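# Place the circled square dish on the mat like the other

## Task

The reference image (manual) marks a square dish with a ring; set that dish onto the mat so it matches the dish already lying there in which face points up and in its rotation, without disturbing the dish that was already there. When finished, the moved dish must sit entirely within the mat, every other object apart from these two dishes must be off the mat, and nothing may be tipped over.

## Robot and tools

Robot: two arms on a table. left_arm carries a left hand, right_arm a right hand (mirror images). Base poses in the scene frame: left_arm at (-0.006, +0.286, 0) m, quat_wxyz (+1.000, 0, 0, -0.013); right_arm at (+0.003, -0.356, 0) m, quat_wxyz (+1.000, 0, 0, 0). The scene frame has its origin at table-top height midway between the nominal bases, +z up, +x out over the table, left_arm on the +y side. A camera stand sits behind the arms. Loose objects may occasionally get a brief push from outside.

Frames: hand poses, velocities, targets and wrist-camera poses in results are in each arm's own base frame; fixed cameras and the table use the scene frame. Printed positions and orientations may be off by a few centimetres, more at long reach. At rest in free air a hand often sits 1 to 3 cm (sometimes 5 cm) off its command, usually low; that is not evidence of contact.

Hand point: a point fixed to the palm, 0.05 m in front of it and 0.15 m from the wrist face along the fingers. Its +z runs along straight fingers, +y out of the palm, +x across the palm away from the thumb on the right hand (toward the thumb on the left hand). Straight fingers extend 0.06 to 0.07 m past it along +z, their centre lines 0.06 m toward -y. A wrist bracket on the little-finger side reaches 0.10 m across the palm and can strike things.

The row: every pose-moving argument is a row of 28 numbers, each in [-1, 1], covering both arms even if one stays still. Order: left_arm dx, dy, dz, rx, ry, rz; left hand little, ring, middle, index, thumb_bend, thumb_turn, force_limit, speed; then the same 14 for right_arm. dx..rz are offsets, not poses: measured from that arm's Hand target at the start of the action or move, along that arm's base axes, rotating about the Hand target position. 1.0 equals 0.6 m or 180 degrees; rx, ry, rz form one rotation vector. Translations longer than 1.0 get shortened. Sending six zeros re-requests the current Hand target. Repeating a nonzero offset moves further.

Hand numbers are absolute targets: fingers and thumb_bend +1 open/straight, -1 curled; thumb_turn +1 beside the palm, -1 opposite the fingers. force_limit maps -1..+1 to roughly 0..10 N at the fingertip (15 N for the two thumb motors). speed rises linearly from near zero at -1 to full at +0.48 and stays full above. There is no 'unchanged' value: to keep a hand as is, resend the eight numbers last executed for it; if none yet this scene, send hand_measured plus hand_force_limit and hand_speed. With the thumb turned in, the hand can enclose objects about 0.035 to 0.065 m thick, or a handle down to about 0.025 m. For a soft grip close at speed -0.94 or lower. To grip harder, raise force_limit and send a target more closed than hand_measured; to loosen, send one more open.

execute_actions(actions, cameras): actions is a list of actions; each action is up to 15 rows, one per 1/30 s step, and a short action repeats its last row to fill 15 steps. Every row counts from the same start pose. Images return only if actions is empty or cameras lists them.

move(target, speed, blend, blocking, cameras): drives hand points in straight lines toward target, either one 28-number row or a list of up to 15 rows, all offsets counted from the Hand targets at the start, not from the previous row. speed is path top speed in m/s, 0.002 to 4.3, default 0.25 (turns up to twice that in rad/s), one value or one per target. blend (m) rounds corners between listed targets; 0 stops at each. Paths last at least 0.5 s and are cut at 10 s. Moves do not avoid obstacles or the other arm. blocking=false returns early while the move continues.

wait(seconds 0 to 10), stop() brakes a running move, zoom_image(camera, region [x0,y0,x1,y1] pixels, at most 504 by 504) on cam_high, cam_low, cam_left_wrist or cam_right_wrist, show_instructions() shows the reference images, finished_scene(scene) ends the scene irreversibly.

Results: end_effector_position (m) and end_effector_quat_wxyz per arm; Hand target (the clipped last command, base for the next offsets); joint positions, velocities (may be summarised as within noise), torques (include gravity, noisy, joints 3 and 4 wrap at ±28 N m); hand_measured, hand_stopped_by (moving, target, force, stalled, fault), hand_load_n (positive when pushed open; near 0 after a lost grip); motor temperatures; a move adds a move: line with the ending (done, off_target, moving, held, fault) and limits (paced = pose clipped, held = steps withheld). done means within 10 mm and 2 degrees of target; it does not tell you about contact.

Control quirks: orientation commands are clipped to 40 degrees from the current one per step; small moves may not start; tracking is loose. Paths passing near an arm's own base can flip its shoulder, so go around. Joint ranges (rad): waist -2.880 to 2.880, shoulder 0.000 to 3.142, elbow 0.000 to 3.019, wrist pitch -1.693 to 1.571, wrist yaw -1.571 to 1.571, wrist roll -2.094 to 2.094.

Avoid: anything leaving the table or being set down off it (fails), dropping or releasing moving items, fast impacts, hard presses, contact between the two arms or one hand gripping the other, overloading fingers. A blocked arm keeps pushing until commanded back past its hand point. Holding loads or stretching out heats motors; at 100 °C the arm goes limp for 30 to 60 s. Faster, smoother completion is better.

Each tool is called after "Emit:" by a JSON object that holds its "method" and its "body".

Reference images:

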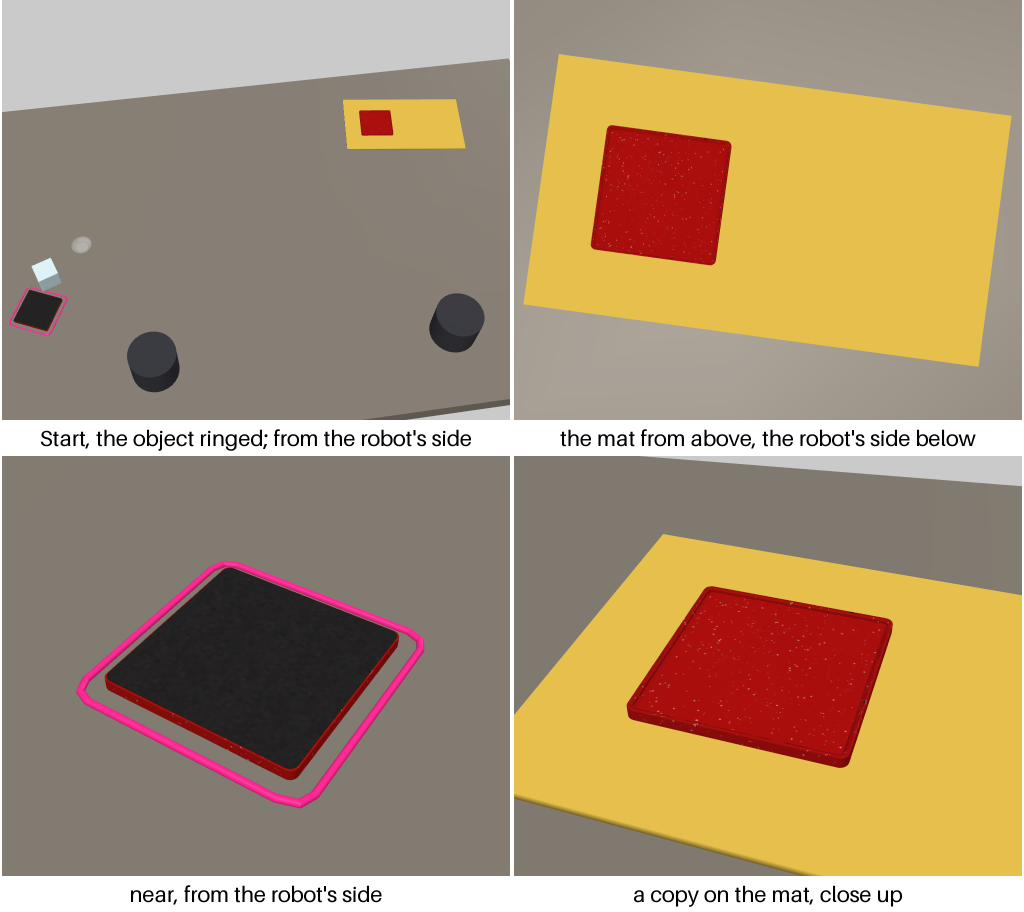

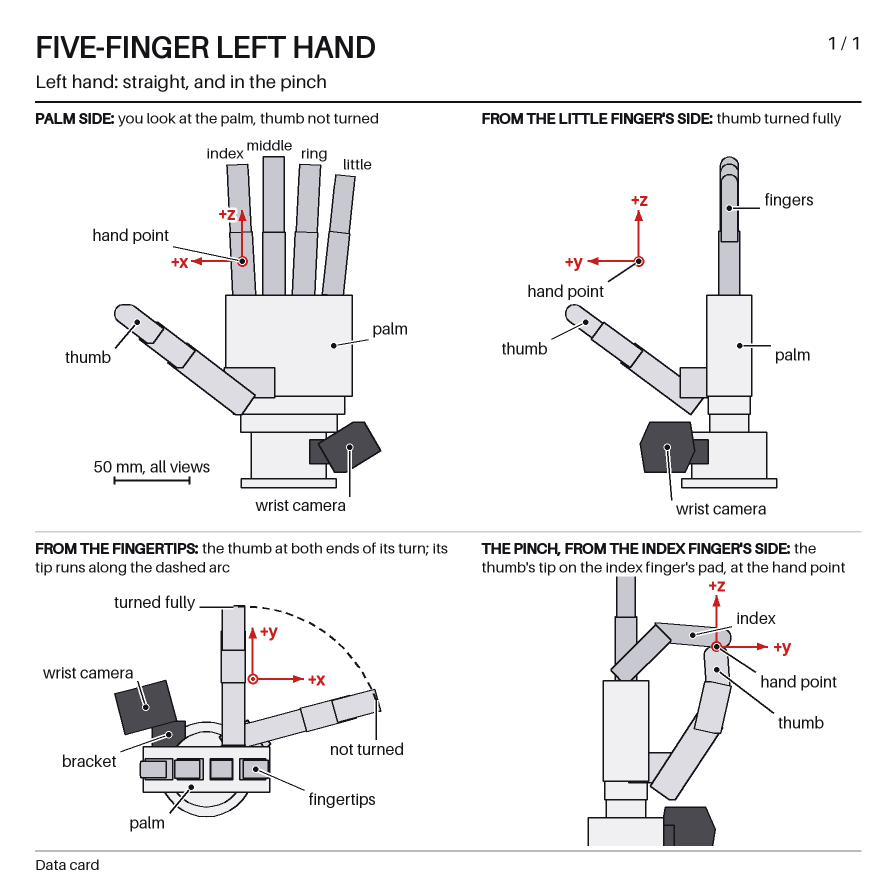

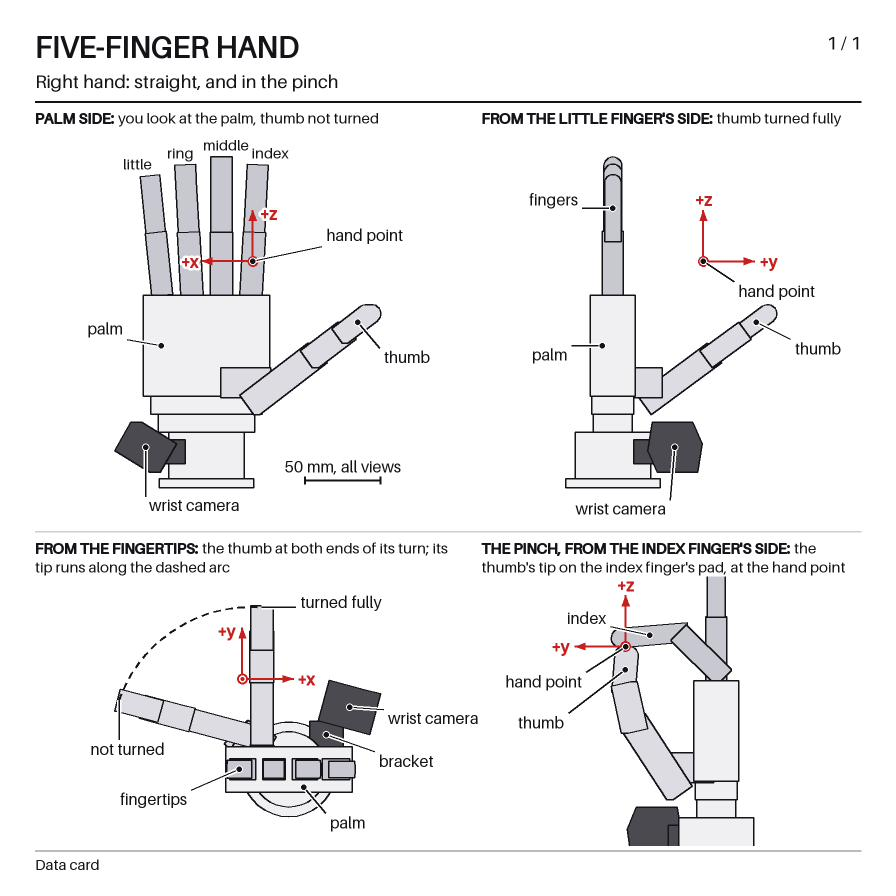

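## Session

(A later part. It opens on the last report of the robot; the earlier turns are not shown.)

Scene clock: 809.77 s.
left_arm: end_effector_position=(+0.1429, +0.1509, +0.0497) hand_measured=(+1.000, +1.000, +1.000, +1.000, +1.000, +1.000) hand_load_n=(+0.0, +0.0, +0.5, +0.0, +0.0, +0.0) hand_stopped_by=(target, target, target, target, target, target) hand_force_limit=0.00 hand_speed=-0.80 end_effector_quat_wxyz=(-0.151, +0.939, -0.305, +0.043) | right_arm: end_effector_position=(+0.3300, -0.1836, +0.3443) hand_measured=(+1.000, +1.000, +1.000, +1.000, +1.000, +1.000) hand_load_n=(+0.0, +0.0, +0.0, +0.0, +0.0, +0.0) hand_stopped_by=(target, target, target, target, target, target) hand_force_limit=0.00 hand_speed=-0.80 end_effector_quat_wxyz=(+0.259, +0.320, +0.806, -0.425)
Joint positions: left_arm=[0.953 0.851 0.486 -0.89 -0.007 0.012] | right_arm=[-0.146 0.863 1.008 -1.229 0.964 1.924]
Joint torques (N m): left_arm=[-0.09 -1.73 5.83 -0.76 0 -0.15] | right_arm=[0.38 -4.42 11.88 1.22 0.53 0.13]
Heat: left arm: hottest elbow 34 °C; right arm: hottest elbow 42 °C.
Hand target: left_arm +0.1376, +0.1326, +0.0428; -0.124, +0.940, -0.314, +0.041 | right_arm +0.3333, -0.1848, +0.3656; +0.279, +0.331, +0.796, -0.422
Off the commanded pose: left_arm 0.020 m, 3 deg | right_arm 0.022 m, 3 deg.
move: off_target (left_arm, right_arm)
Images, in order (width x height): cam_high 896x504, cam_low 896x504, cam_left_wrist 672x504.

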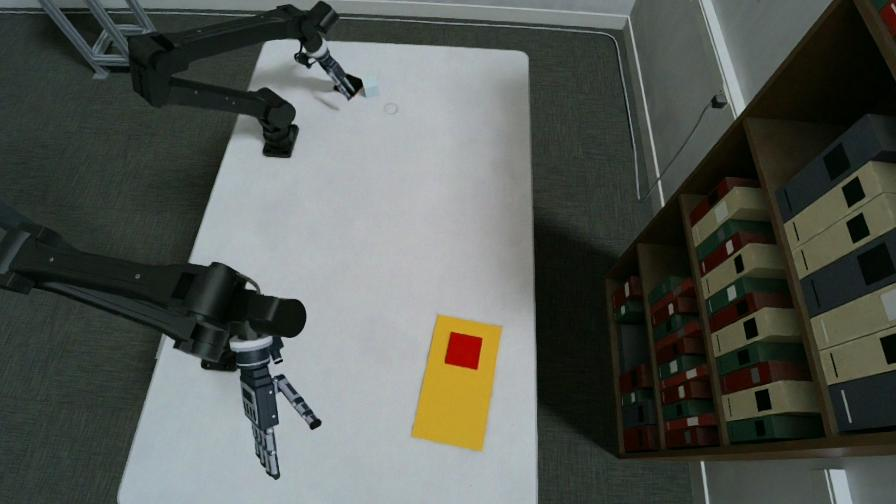

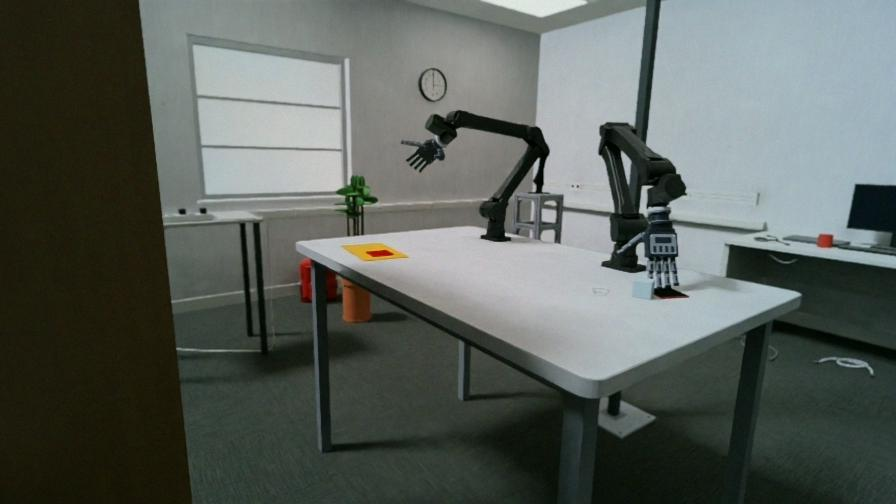

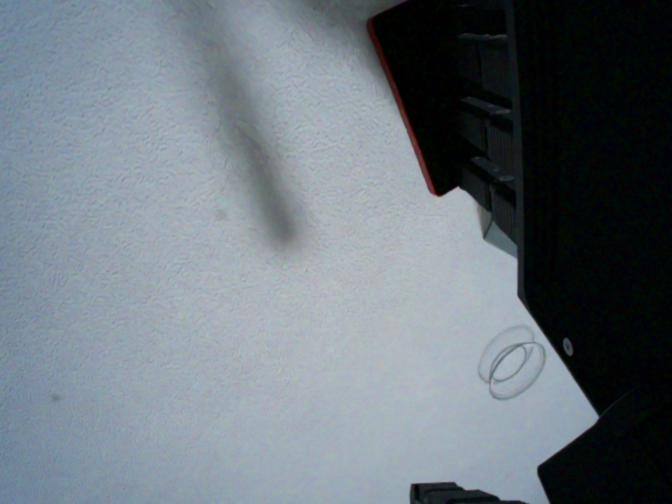

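Emit:
{"method": "move", "body": {"target": [[0.0,0.02,0.13,0,0,0,1,1,1,1,1,-1,0,0,0,0,0,0,0,0,1,1,1,1,1,1,0,-0.8],[0.0855,0.2177,0.12,0.187,-0.1103,0.0691,1,1,1,1,1,-1,0,0,0,0,0,0,0,0,1,1,1,1,1,1,0,-0.8]], "speed": 0.25, "cameras": ["cam_high","cam_low","cam_left_wrist"]}}

Emit:
{"method": "zoom_image", "body": {"camera": "cam_high", "region": [280, 20, 420, 120]}}

Emit:
{"method": "zoom_image", "body": {"camera": "cam_low", "region": [600, 190, 740, 310]}}

Scene clock: 894.50 s.
left_arm: end_effector_position=(+0.1855, +0.2558, +0.1066) hand_measured=(+1.000, +1.000, +1.000, +1.000, +1.000, -1.000) hand_load_n=(+0.0, +0.0, +0.0, +0.0, +0.0, +0.0) hand_stopped_by=(target, target, target, target, target, target) hand_force_limit=0.00 hand_speed=0.00 end_effector_quat_wxyz=(-0.430, +0.877, -0.194, +0.091) | right_arm: end_effector_position=(+0.3300, -0.1836, +0.3443) hand_measured=(+1.000, +1.000, +1.000, +1.000, +1.000, +1.000) hand_load_n=(+0.0, +0.0, +0.0, +0.0, +0.0, -0.5) hand_stopped_by=(target, target, target, target, target, target) hand_force_limit=0.00 hand_speed=-0.80 end_effector_quat_wxyz=(+0.259, +0.320, +0.806, -0.425)
Joint positions: left_arm=[0.979 0.679 0.409 -0.398 -0.13 -0.094] | right_arm=[-0.146 0.863 1.008 -1.229 0.964 1.924]
Joint torques (N m): left_arm=[0.73 -0.73 8.59 2.54 -0.34 -0.17] | right_arm=[0.44 -4.37 11.88 1.21 0.53 0.12]
Heat: left arm: hottest elbow 32 °C; right arm: hottest elbow 42 °C.
Hand target: left_arm +0.1889, +0.2633, +0.1148; -0.444, +0.872, -0.185, +0.095 | right_arm +0.3333, -0.1848, +0.3656; +0.279, +0.331, +0.796, -0.422
Off the commanded pose: left_arm 0.012 m, 2 deg | right_arm 0.022 m, 3 deg.
move: off_target (left_arm, right_arm)
Images, in order (width x height): cam_high 896x504, cam_low 896x504, cam_left_wrist 672x504.

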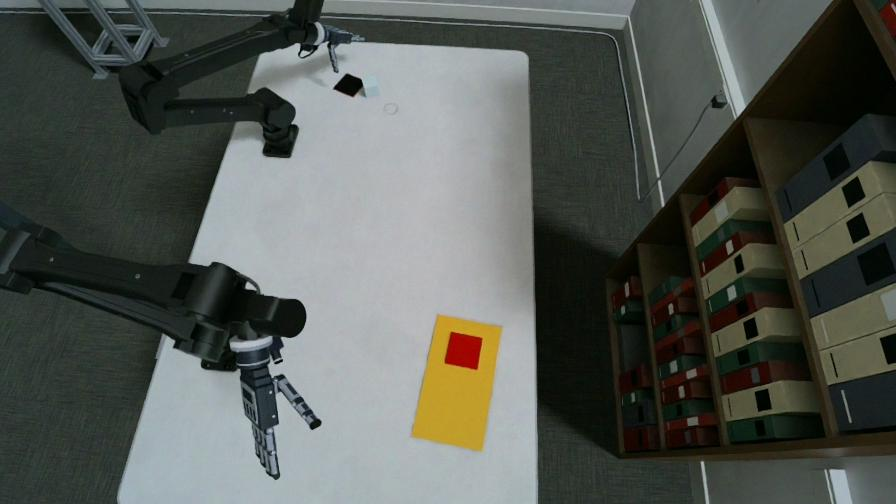

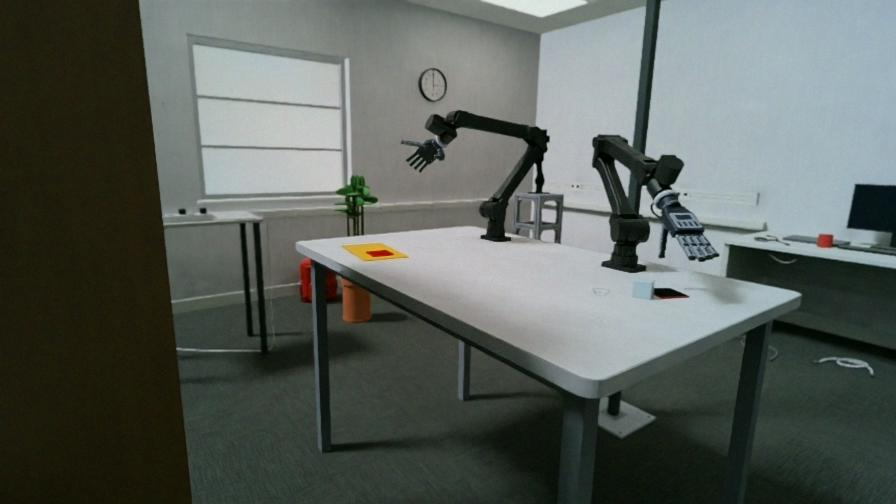

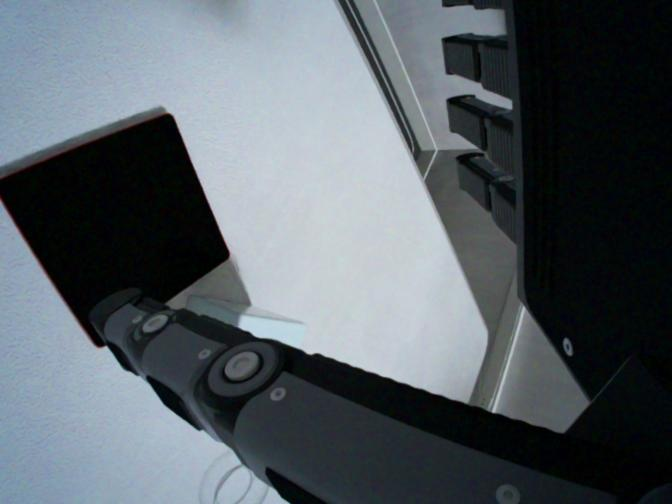

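Scaled by 3.600 from the camera's 896x504 image, which has a finer 1280x720 frame.

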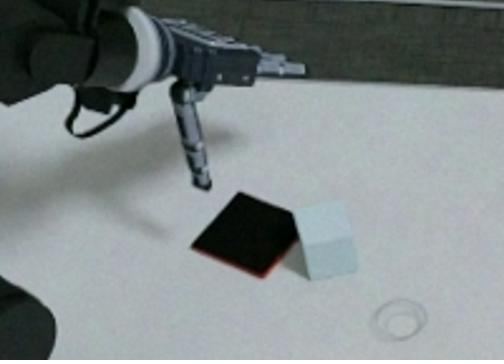

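Scaled by 3.600 from the camera's 896x504 image, which has a finer 1280x720 frame.

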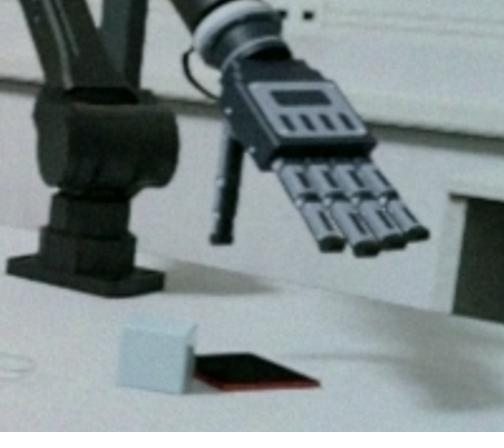

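Emit:
{"method": "move", "body": {"target": [0.0,-0.0508,-0.0813,0,0,0,1,1,1,0.6,1,-1,0,0,0,0,0,0,0,0,1,1,1,1,1,1,0,-0.8], "speed": 0.2, "cameras": ["cam_high","cam_low","cam_left_wrist"]}}

Emit:
{"method": "zoom_image", "body": {"camera": "cam_high", "region": [290, 30, 410, 120]}}

Emit:
{"method": "zoom_image", "body": {"camera": "cam_low", "region": [620, 220, 720, 310]}}

Scene clock: 967.87 s.
left_arm: end_effector_position=(+0.1803, +0.2277, +0.0547) hand_measured=(+1.000, +1.000, +1.000, +0.600, +1.000, -1.000) hand_load_n=(+0.0, +0.0, +0.0, +0.0, +0.0, +0.0) hand_stopped_by=(target, target, target, target, target, target) hand_force_limit=0.00 hand_speed=0.00 end_effector_quat_wxyz=(-0.426, +0.881, -0.188, +0.084) | right_arm: end_effector_position=(+0.3300, -0.1836, +0.3443) hand_measured=(+1.000, +1.000, +1.000, +1.000, +1.000, +1.000) hand_load_n=(+0.0, +0.0, +0.0, +0.0, +0.0, +0.0) hand_stopped_by=(target, target, target, target, target, target) hand_force_limit=0.00 hand_speed=-0.80 end_effector_quat_wxyz=(+0.259, +0.320, +0.806, -0.425)
Joint positions: left_arm=[0.898 0.65 0.265 -0.306 -0.208 -0.154] | right_arm=[-0.146 0.863 1.008 -1.229 0.964 1.924]
Joint torques (N m): left_arm=[0.26 -1.08 8.31 2.51 -0.39 -0.19] | right_arm=[0.38 -4.6 11.88 1.2 0.53 0.13]
Heat: left arm: hottest elbow 34 °C; right arm: hottest elbow 43 °C.
Hand target: left_arm +0.1889, +0.2328, +0.0660; -0.444, +0.872, -0.185, +0.095 | right_arm +0.3333, -0.1848, +0.3656; +0.279, +0.331, +0.796, -0.422
Off the commanded pose: left_arm 0.015 m, 3 deg | right_arm 0.022 m, 3 deg.
move: off_target (left_arm, right_arm)
Images, in order (width x height): cam_high 896x504, cam_low 896x504, cam_left_wrist 672x504.

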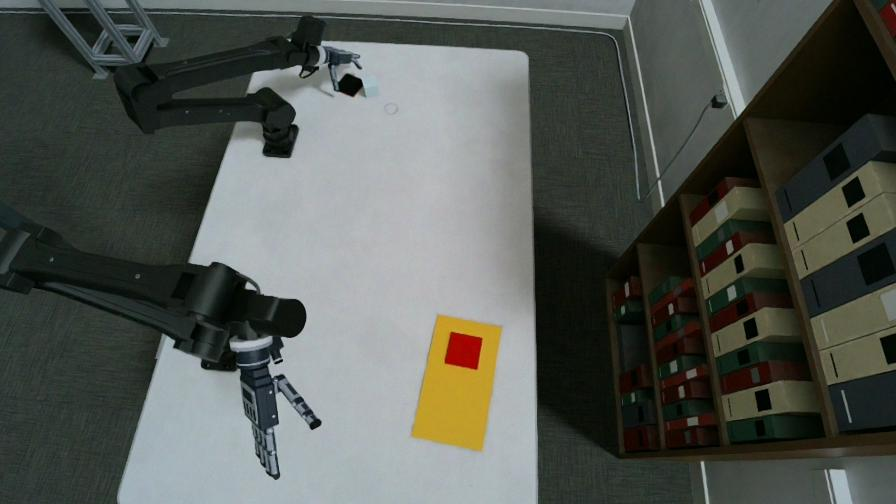

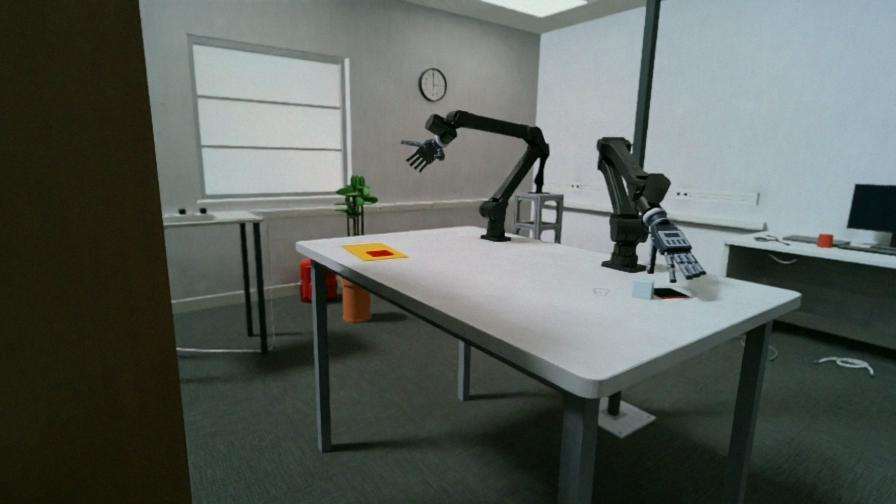

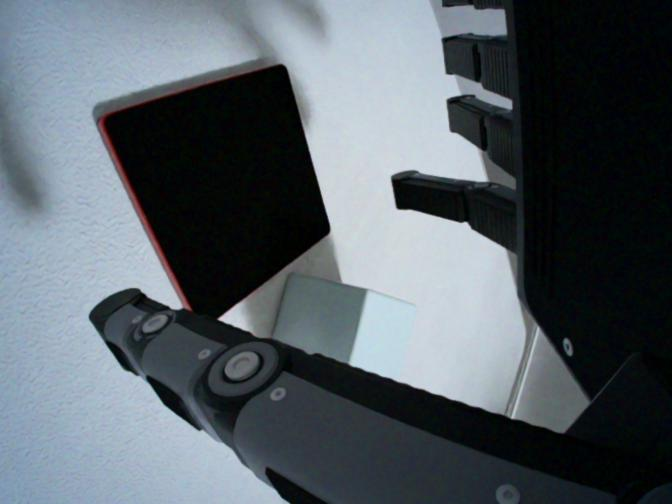

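Scaled by 4.200 from the camera's 896x504 image, which has a finer 1280x720 frame.

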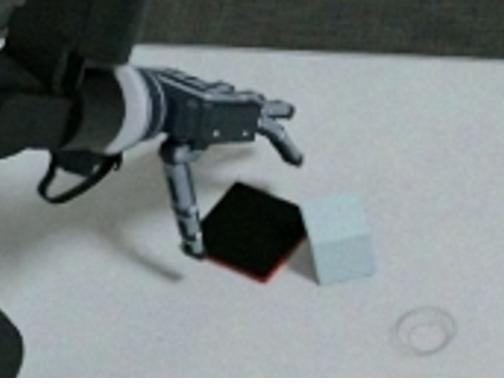

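Scaled by 5.040 from the camera's 896x504 image, which has a finer 1280x720 frame.

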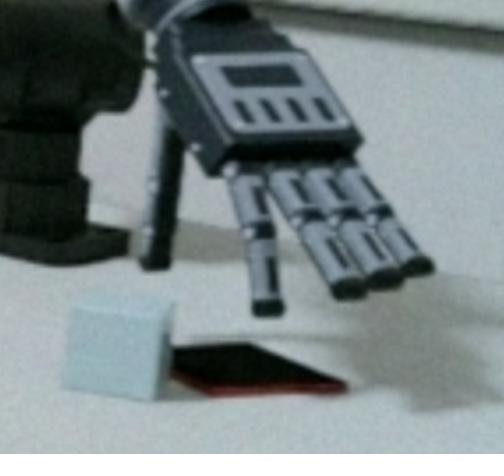

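Emit:
{"method": "move", "body": {"target": [0.0148,0.0007,-0.0478,0,0,0,1,1,1,0.6,1,-1,0,0,0,0,0,0,0,0,1,1,1,1,1,1,0,-0.8], "speed": 0.1, "cameras": ["cam_high","cam_low","cam_left_wrist"]}}

Emit:
{"method": "zoom_image", "body": {"camera": "cam_low", "region": [620, 220, 720, 310]}}

Scene clock: 1056.57 s.
left_arm: end_effector_position=(+0.1894, +0.2289, +0.0296) hand_measured=(+1.000, +1.000, +1.000, +0.600, +1.000, -1.000) hand_load_n=(+0.0, +0.0, +0.0, +0.0, +0.0, +0.0) hand_stopped_by=(target, target, target, target, target, target) hand_force_limit=0.00 hand_speed=0.00 end_effector_quat_wxyz=(-0.431, +0.878, -0.187, +0.086) | right_arm: end_effector_position=(+0.3300, -0.1836, +0.3443) hand_measured=(+1.000, +1.000, +1.000, +1.000, +1.000, +1.000) hand_load_n=(+0.0, +0.0, +0.0, +0.0, +0.0, +0.0) hand_stopped_by=(target, target, target, target, target, target) hand_force_limit=0.00 hand_speed=-0.80 end_effector_quat_wxyz=(+0.259, +0.320, +0.806, -0.425)
Joint positions: left_arm=[0.861 0.751 0.214 -0.146 -0.238 -0.177] | right_arm=[-0.146 0.863 1.008 -1.229 0.964 1.924]
Joint torques (N m): left_arm=[0.26 -0.56 7.9 2.52 -0.41 -0.17] | right_arm=[0.5 -4.37 11.89 1.2 0.53 0.13]
Heat: left arm: hottest elbow 33 °C; right arm: hottest elbow 43 °C.
Hand target: left_arm +0.1977, +0.2332, +0.0373; -0.444, +0.872, -0.185, +0.095 | right_arm +0.3333, -0.1848, +0.3656; +0.279, +0.331, +0.796, -0.422
Off the commanded pose: left_arm 0.012 m, 2 deg | right_arm 0.022 m, 3 deg.
move: off_target (left_arm, right_arm)
Images, in order (width x height): cam_high 896x504, cam_low 896x504, cam_left_wrist 672x504.

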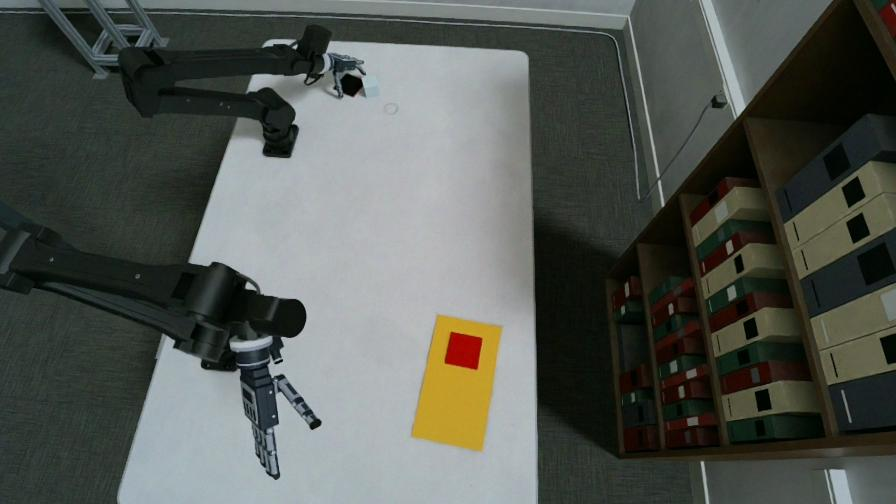

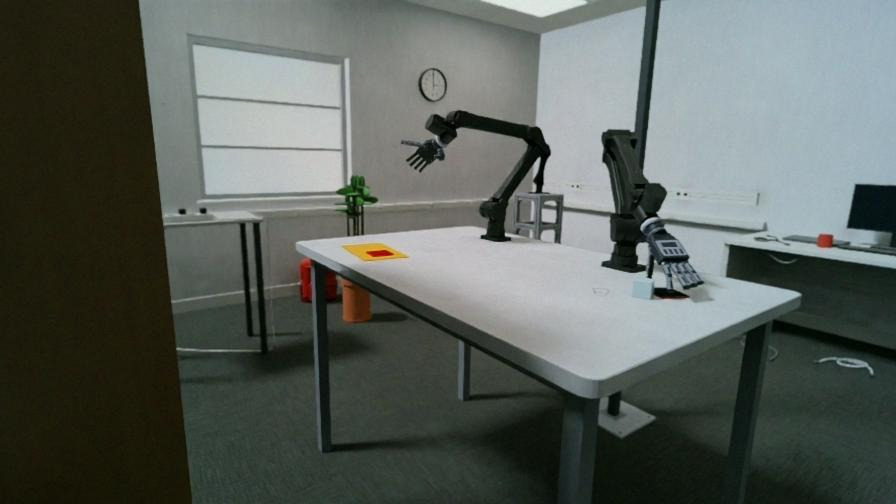

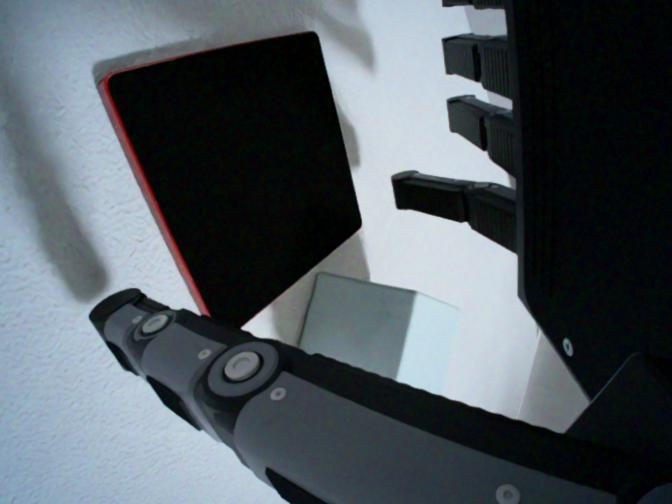

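Scaled by 5.040 from the camera's 896x504 image, which has a finer 1280x720 frame.

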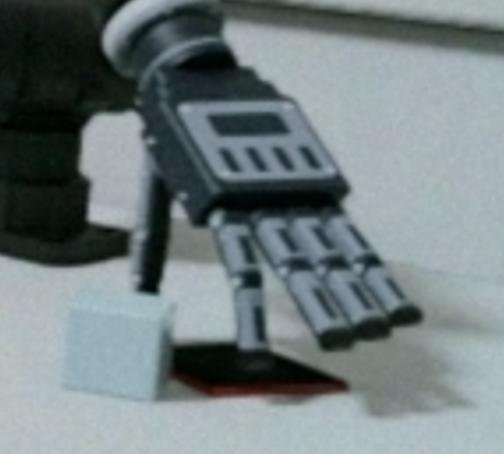

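Emit:
{"method": "move", "body": {"target": [0.0055,0.0122,-0.014,0,0,0,1,1,1,0.6,1,-1,0,0,0,0,0,0,0,0,1,1,1,1,1,1,0,-0.8], "speed": 0.1, "cameras": ["cam_low","cam_left_wrist"]}}

Emit:
{"method": "zoom_image", "body": {"camera": "cam_low", "region": [620, 220, 720, 310]}}

Scene clock: 1096.53 s.
left_arm: end_effector_position=(+0.1961, +0.2352, +0.0227) hand_measured=(+1.000, +1.000, +1.000, +0.600, +1.000, -1.000) hand_load_n=(+0.0, +0.0, +0.0, +0.0, +0.0, +0.0) hand_stopped_by=(target, target, target, target, target, target) hand_force_limit=0.00 hand_speed=0.00 end_effector_quat_wxyz=(-0.432, +0.878, -0.188, +0.089) | right_arm: end_effector_position=(+0.3300, -0.1836, +0.3443) hand_measured=(+1.000, +1.000, +1.000, +1.000, +1.000, +1.000) hand_load_n=(+0.0, +0.0, +0.0, +0.0, +0.0, +0.0) hand_stopped_by=(target, target, target, target, target, target) hand_force_limit=0.00 hand_speed=-0.80 end_effector_quat_wxyz=(+0.259, +0.320, +0.806, -0.425)
Joint positions: left_arm=[0.861 0.827 0.214 -0.066 -0.233 -0.177] | right_arm=[-0.146 0.863 1.008 -1.229 0.964 1.924]
Joint torques (N m): left_arm=[1.14 -1.03 7.41 2.52 -0.19 -0.1] | right_arm=[0.44 -4.48 11.86 1.21 0.54 0.13]
Heat: left arm: hottest elbow 33 °C; right arm: hottest elbow 43 °C.
Hand target: left_arm +0.2010, +0.2405, +0.0289; -0.444, +0.872, -0.185, +0.095 | right_arm +0.3333, -0.1848, +0.3656; +0.279, +0.331, +0.796, -0.422
Off the commanded pose: left_arm 0.010 m, 2 deg | right_arm 0.022 m, 3 deg.
move: off_target (right_arm)
Images, in order (width x height): cam_low 896x504, cam_left_wrist 672x504.

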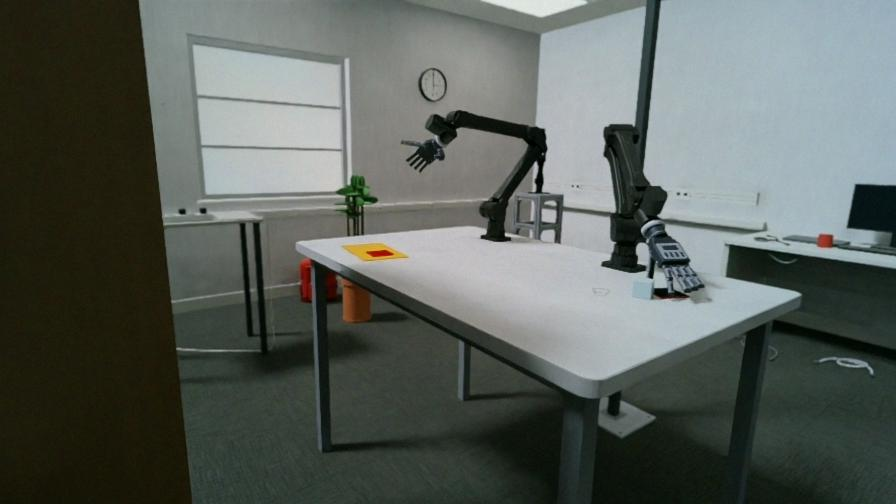

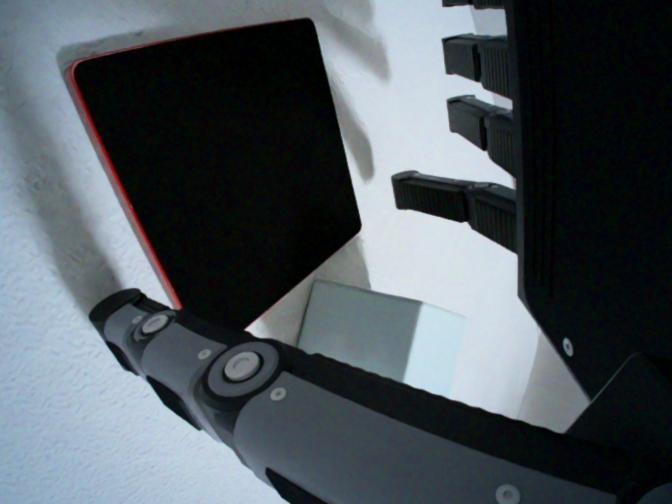

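Scaled by 5.040 from the camera's 896x504 image, which has a finer 1280x720 frame.

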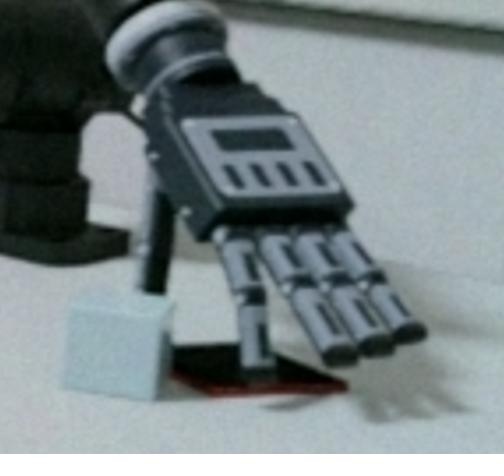

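Emit:
{"method": "move", "body": {"target": [0,0,0,0,0,0,1,1,1,-0.2,1,-1,-0.2,-0.9,0,0,0,0,0,0,1,1,1,1,1,1,0,-0.8], "speed": 0.1, "cameras": ["cam_low","cam_left_wrist","cam_high"]}}

Emit:
{"method": "zoom_image", "body": {"camera": "cam_low", "region": [620, 220, 720, 310]}}

Scene clock: 1110.73 s.
left_arm: end_effector_position=(+0.1961, +0.2352, +0.0227) hand_measured=(+1.000, +1.000, +1.000, -0.200, +1.000, -1.000) hand_load_n=(+0.0, +0.0, +0.0, +0.0, +0.0, +0.0) hand_stopped_by=(target, target, target, target, target, target) hand_force_limit=-0.20 hand_speed=-0.90 end_effector_quat_wxyz=(-0.432, +0.878, -0.188, +0.089) | right_arm: end_effector_position=(+0.3300, -0.1836, +0.3443) hand_measured=(+1.000, +1.000, +1.000, +1.000, +1.000, +1.000) hand_load_n=(+0.0, +0.0, +0.0, +0.0, +0.0, +0.0) hand_stopped_by=(target, target, target, target, target, target) hand_force_limit=0.00 hand_speed=-0.80 end_effector_quat_wxyz=(+0.259, +0.320, +0.806, -0.425)
Joint positions: left_arm=[0.861 0.827 0.214 -0.066 -0.233 -0.177] | right_arm=[-0.146 0.863 1.008 -1.229 0.964 1.924]
Joint torques (N m): left_arm=[1.14 -0.97 7.39 2.47 -0.19 -0.11] | right_arm=[0.38 -4.54 11.93 1.22 0.54 0.12]
Heat: left arm: hottest elbow 33 °C; right arm: hottest elbow 44 °C.
Hand target: left_arm +0.2010, +0.2405, +0.0289; -0.444, +0.872, -0.185, +0.095 | right_arm +0.3333, -0.1848, +0.3656; +0.279, +0.331, +0.796, -0.422
Off the commanded pose: left_arm 0.010 m, 2 deg | right_arm 0.022 m, 3 deg.
move: off_target (right_arm)
Images, in order (width x height): cam_high 896x504, cam_low 896x504, cam_left_wrist 672x504.

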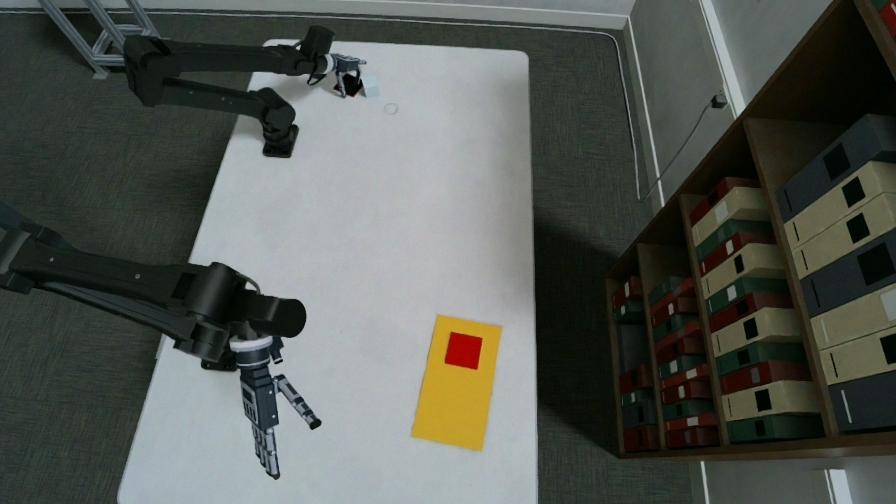

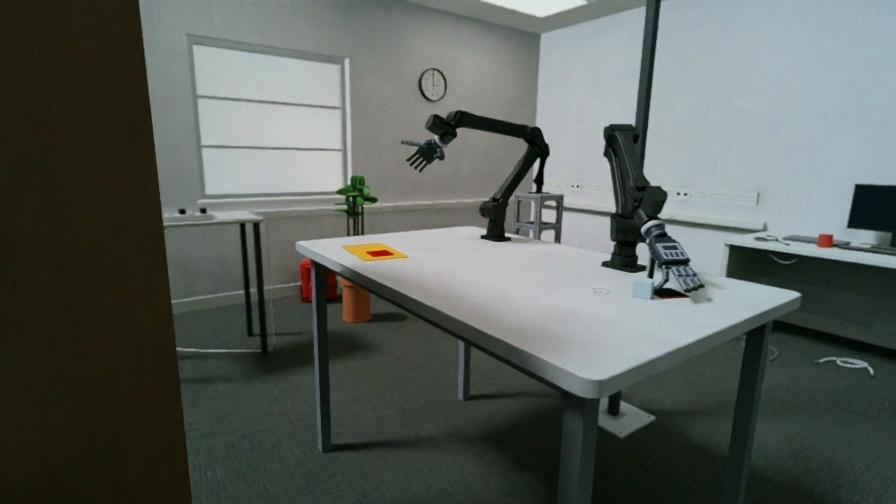

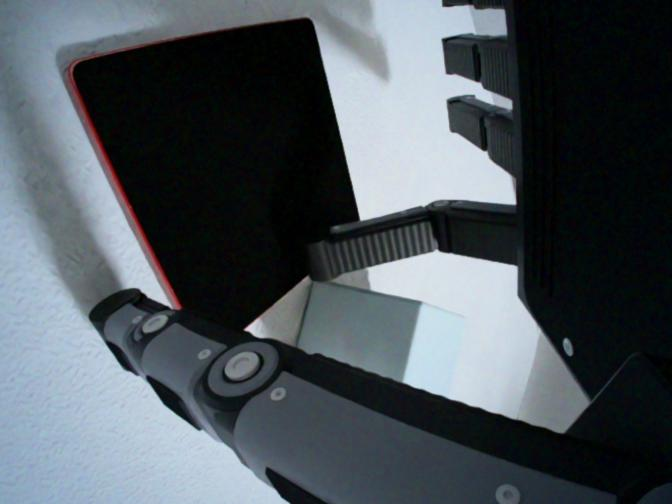

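Scaled by 5.040 from the camera's 896x504 image, which has a finer 1280x720 frame.

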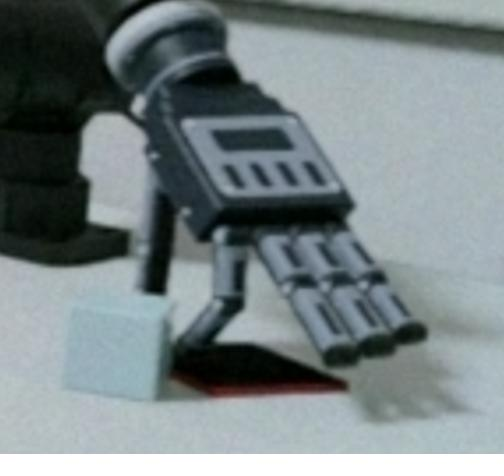

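Emit:
{"method": "move", "body": {"target": [[0,0,0,0,0,0,1,1,1,0.6,1,-1,-0.2,-0.6,0,0,0,0,0,0,1,1,1,1,1,1,0,-0.8],[0.0,0.0,-0.009,-0.0152,0.0068,0,1,1,1,0.6,1,-1,-0.2,-0.6,0,0,0,0,0,0,1,1,1,1,1,1,0,-0.8]], "speed": 0.1, "cameras": ["cam_low","cam_left_wrist"]}}

Emit:
{"method": "zoom_image", "body": {"camera": "cam_low", "region": [640, 250, 710, 310]}}

Scene clock: 1143.97 s.
left_arm: end_effector_position=(+0.1963, +0.2308, +0.0141) hand_measured=(+1.000, +1.000, +1.000, +0.600, +1.000, -1.000) hand_load_n=(+0.0, +0.0, +0.0, +0.0, +0.0, -1.0) hand_stopped_by=(target, target, target, target, target, target) hand_force_limit=-0.20 hand_speed=-0.60 end_effector_quat_wxyz=(-0.418, +0.882, -0.197, +0.089) | right_arm: end_effector_position=(+0.3300, -0.1836, +0.3443) hand_measured=(+1.000, +1.000, +1.000, +1.000, +1.000, +1.000) hand_load_n=(-0.5, +0.0, +0.0, +0.0, +0.0, +0.0) hand_stopped_by=(target, target, target, target, target, target) hand_force_limit=0.00 hand_speed=-0.80 end_effector_quat_wxyz=(+0.259, +0.320, +0.806, -0.425)
Joint positions: left_arm=[0.861 0.857 0.214 -0.065 -0.216 -0.171] | right_arm=[-0.146 0.863 1.008 -1.229 0.964 1.924]
Joint torques (N m): left_arm=[1.55 -0.26 9.36 0.84 -0.13 -0.13] | right_arm=[0.38 -4.48 11.85 1.2 0.53 0.13]
Heat: left arm: hottest elbow 33 °C; right arm: hottest elbow 44 °C.
Hand target: left_arm +0.2010, +0.2405, +0.0235; -0.421, +0.883, -0.188, +0.090 | right_arm +0.3333, -0.1848, +0.3656; +0.279, +0.331, +0.796, -0.422
Off the commanded pose: left_arm 0.014 m, 1 deg | right_arm 0.022 m, 3 deg.
move: off_target (left_arm, right_arm)
Images, in order (width x height): cam_low 896x504, cam_left_wrist 672x504.

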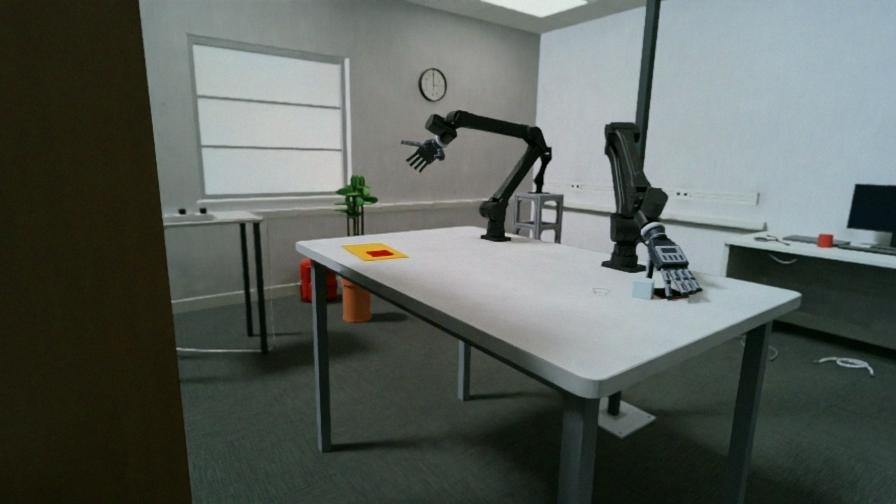

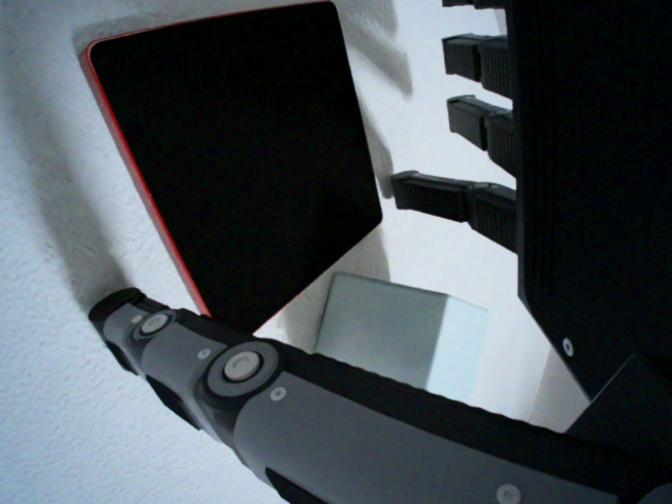

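Scaled by 7.200 from the camera's 896x504 image, which has a finer 1280x720 frame.

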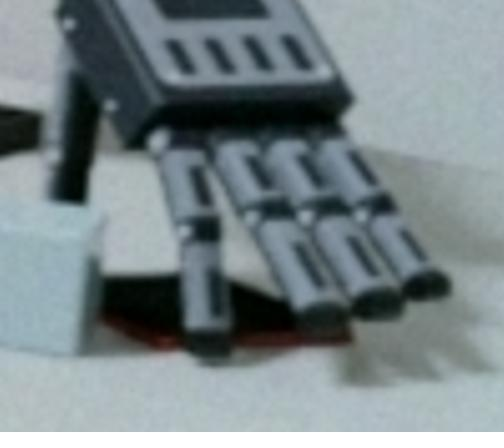

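Emit:
{"method": "move", "body": {"target": [0,0,0,0,0,0,1,1,1,-0.2,1,-1,-0.2,-0.9,0,0,0,0,0,0,1,1,1,1,1,1,0,-0.8], "speed": 0.1, "cameras": ["cam_low","cam_left_wrist"]}}

Emit:
{"method": "zoom_image", "body": {"camera": "cam_low", "region": [640, 250, 710, 310]}}

Scene clock: 1154.63 s.
left_arm: end_effector_position=(+0.1986, +0.2326, +0.0169) hand_measured=(+1.000, +1.000, +1.000, +0.286, +1.000, -1.000) hand_load_n=(+0.0, +0.0, +0.0, +4.5, +0.5, -0.5) hand_stopped_by=(target, target, target, force, target, target) hand_force_limit=-0.20 hand_speed=-0.90 end_effector_quat_wxyz=(-0.419, +0.883, -0.192, +0.092) | right_arm: end_effector_position=(+0.3300, -0.1836, +0.3443) hand_measured=(+1.000, +1.000, +1.000, +1.000, +1.000, +1.000) hand_load_n=(+0.0, +0.0, +0.0, +0.0, +0.0, +0.0) hand_stopped_by=(target, target, target, target, target, target) hand_force_limit=0.00 hand_speed=-0.80 end_effector_quat_wxyz=(+0.259, +0.320, +0.806, -0.425)
Joint positions: left_arm=[0.861 0.859 0.221 -0.065 -0.216 -0.182] | right_arm=[-0.146 0.863 1.008 -1.229 0.964 1.924]
Joint torques (N m): left_arm=[1.55 -0.5 8.96 0.87 -0.13 -0.1] | right_arm=[0.38 -4.48 11.89 1.22 0.53 0.12]
Heat: left arm: hottest elbow 33 °C; right arm: hottest elbow 44 °C.
Hand target: left_arm +0.2010, +0.2405, +0.0235; -0.421, +0.883, -0.188, +0.090 | right_arm +0.3333, -0.1848, +0.3656; +0.279, +0.331, +0.796, -0.422
Off the commanded pose: left_arm 0.011 m, 1 deg | right_arm 0.022 m, 3 deg.
move: off_target (left_arm, right_arm)
Images, in order (width x height): cam_low 896x504, cam_left_wrist 672x504.

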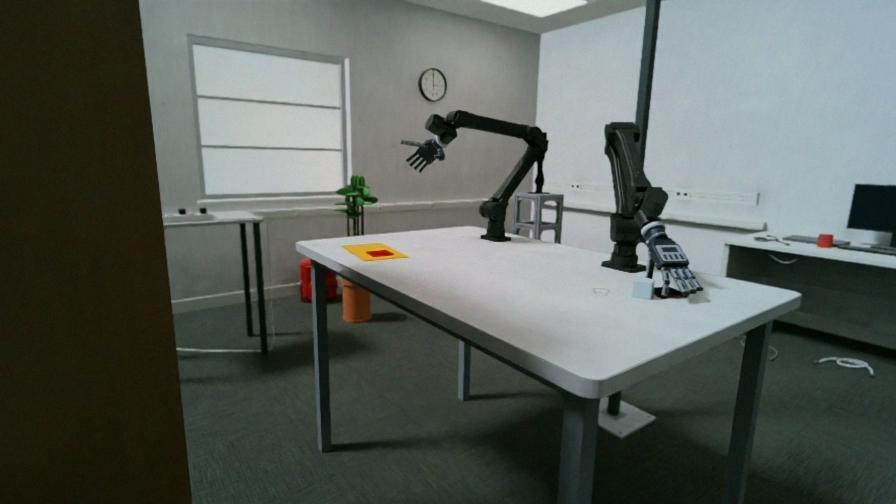

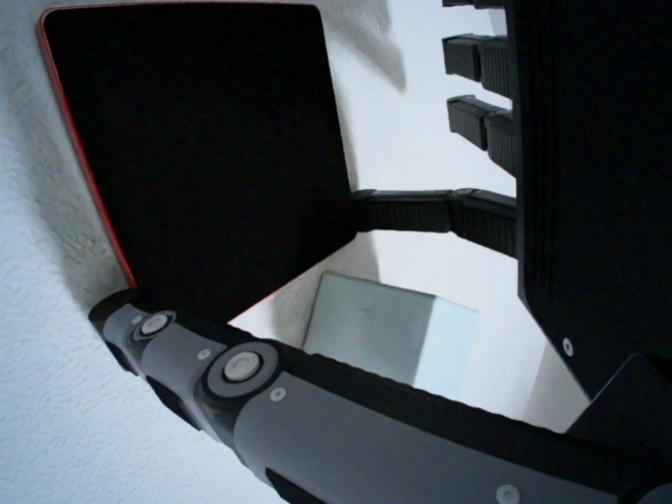

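Scaled by 7.200 from the camera's 896x504 image, which has a finer 1280x720 frame.

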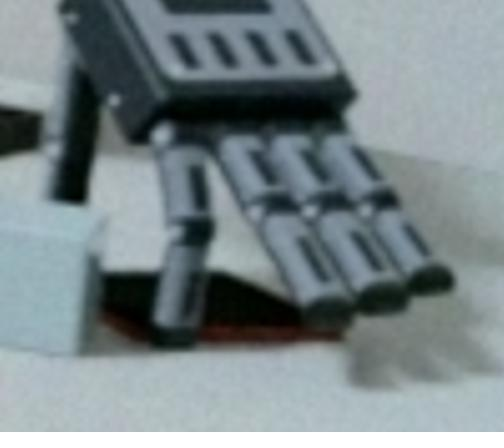

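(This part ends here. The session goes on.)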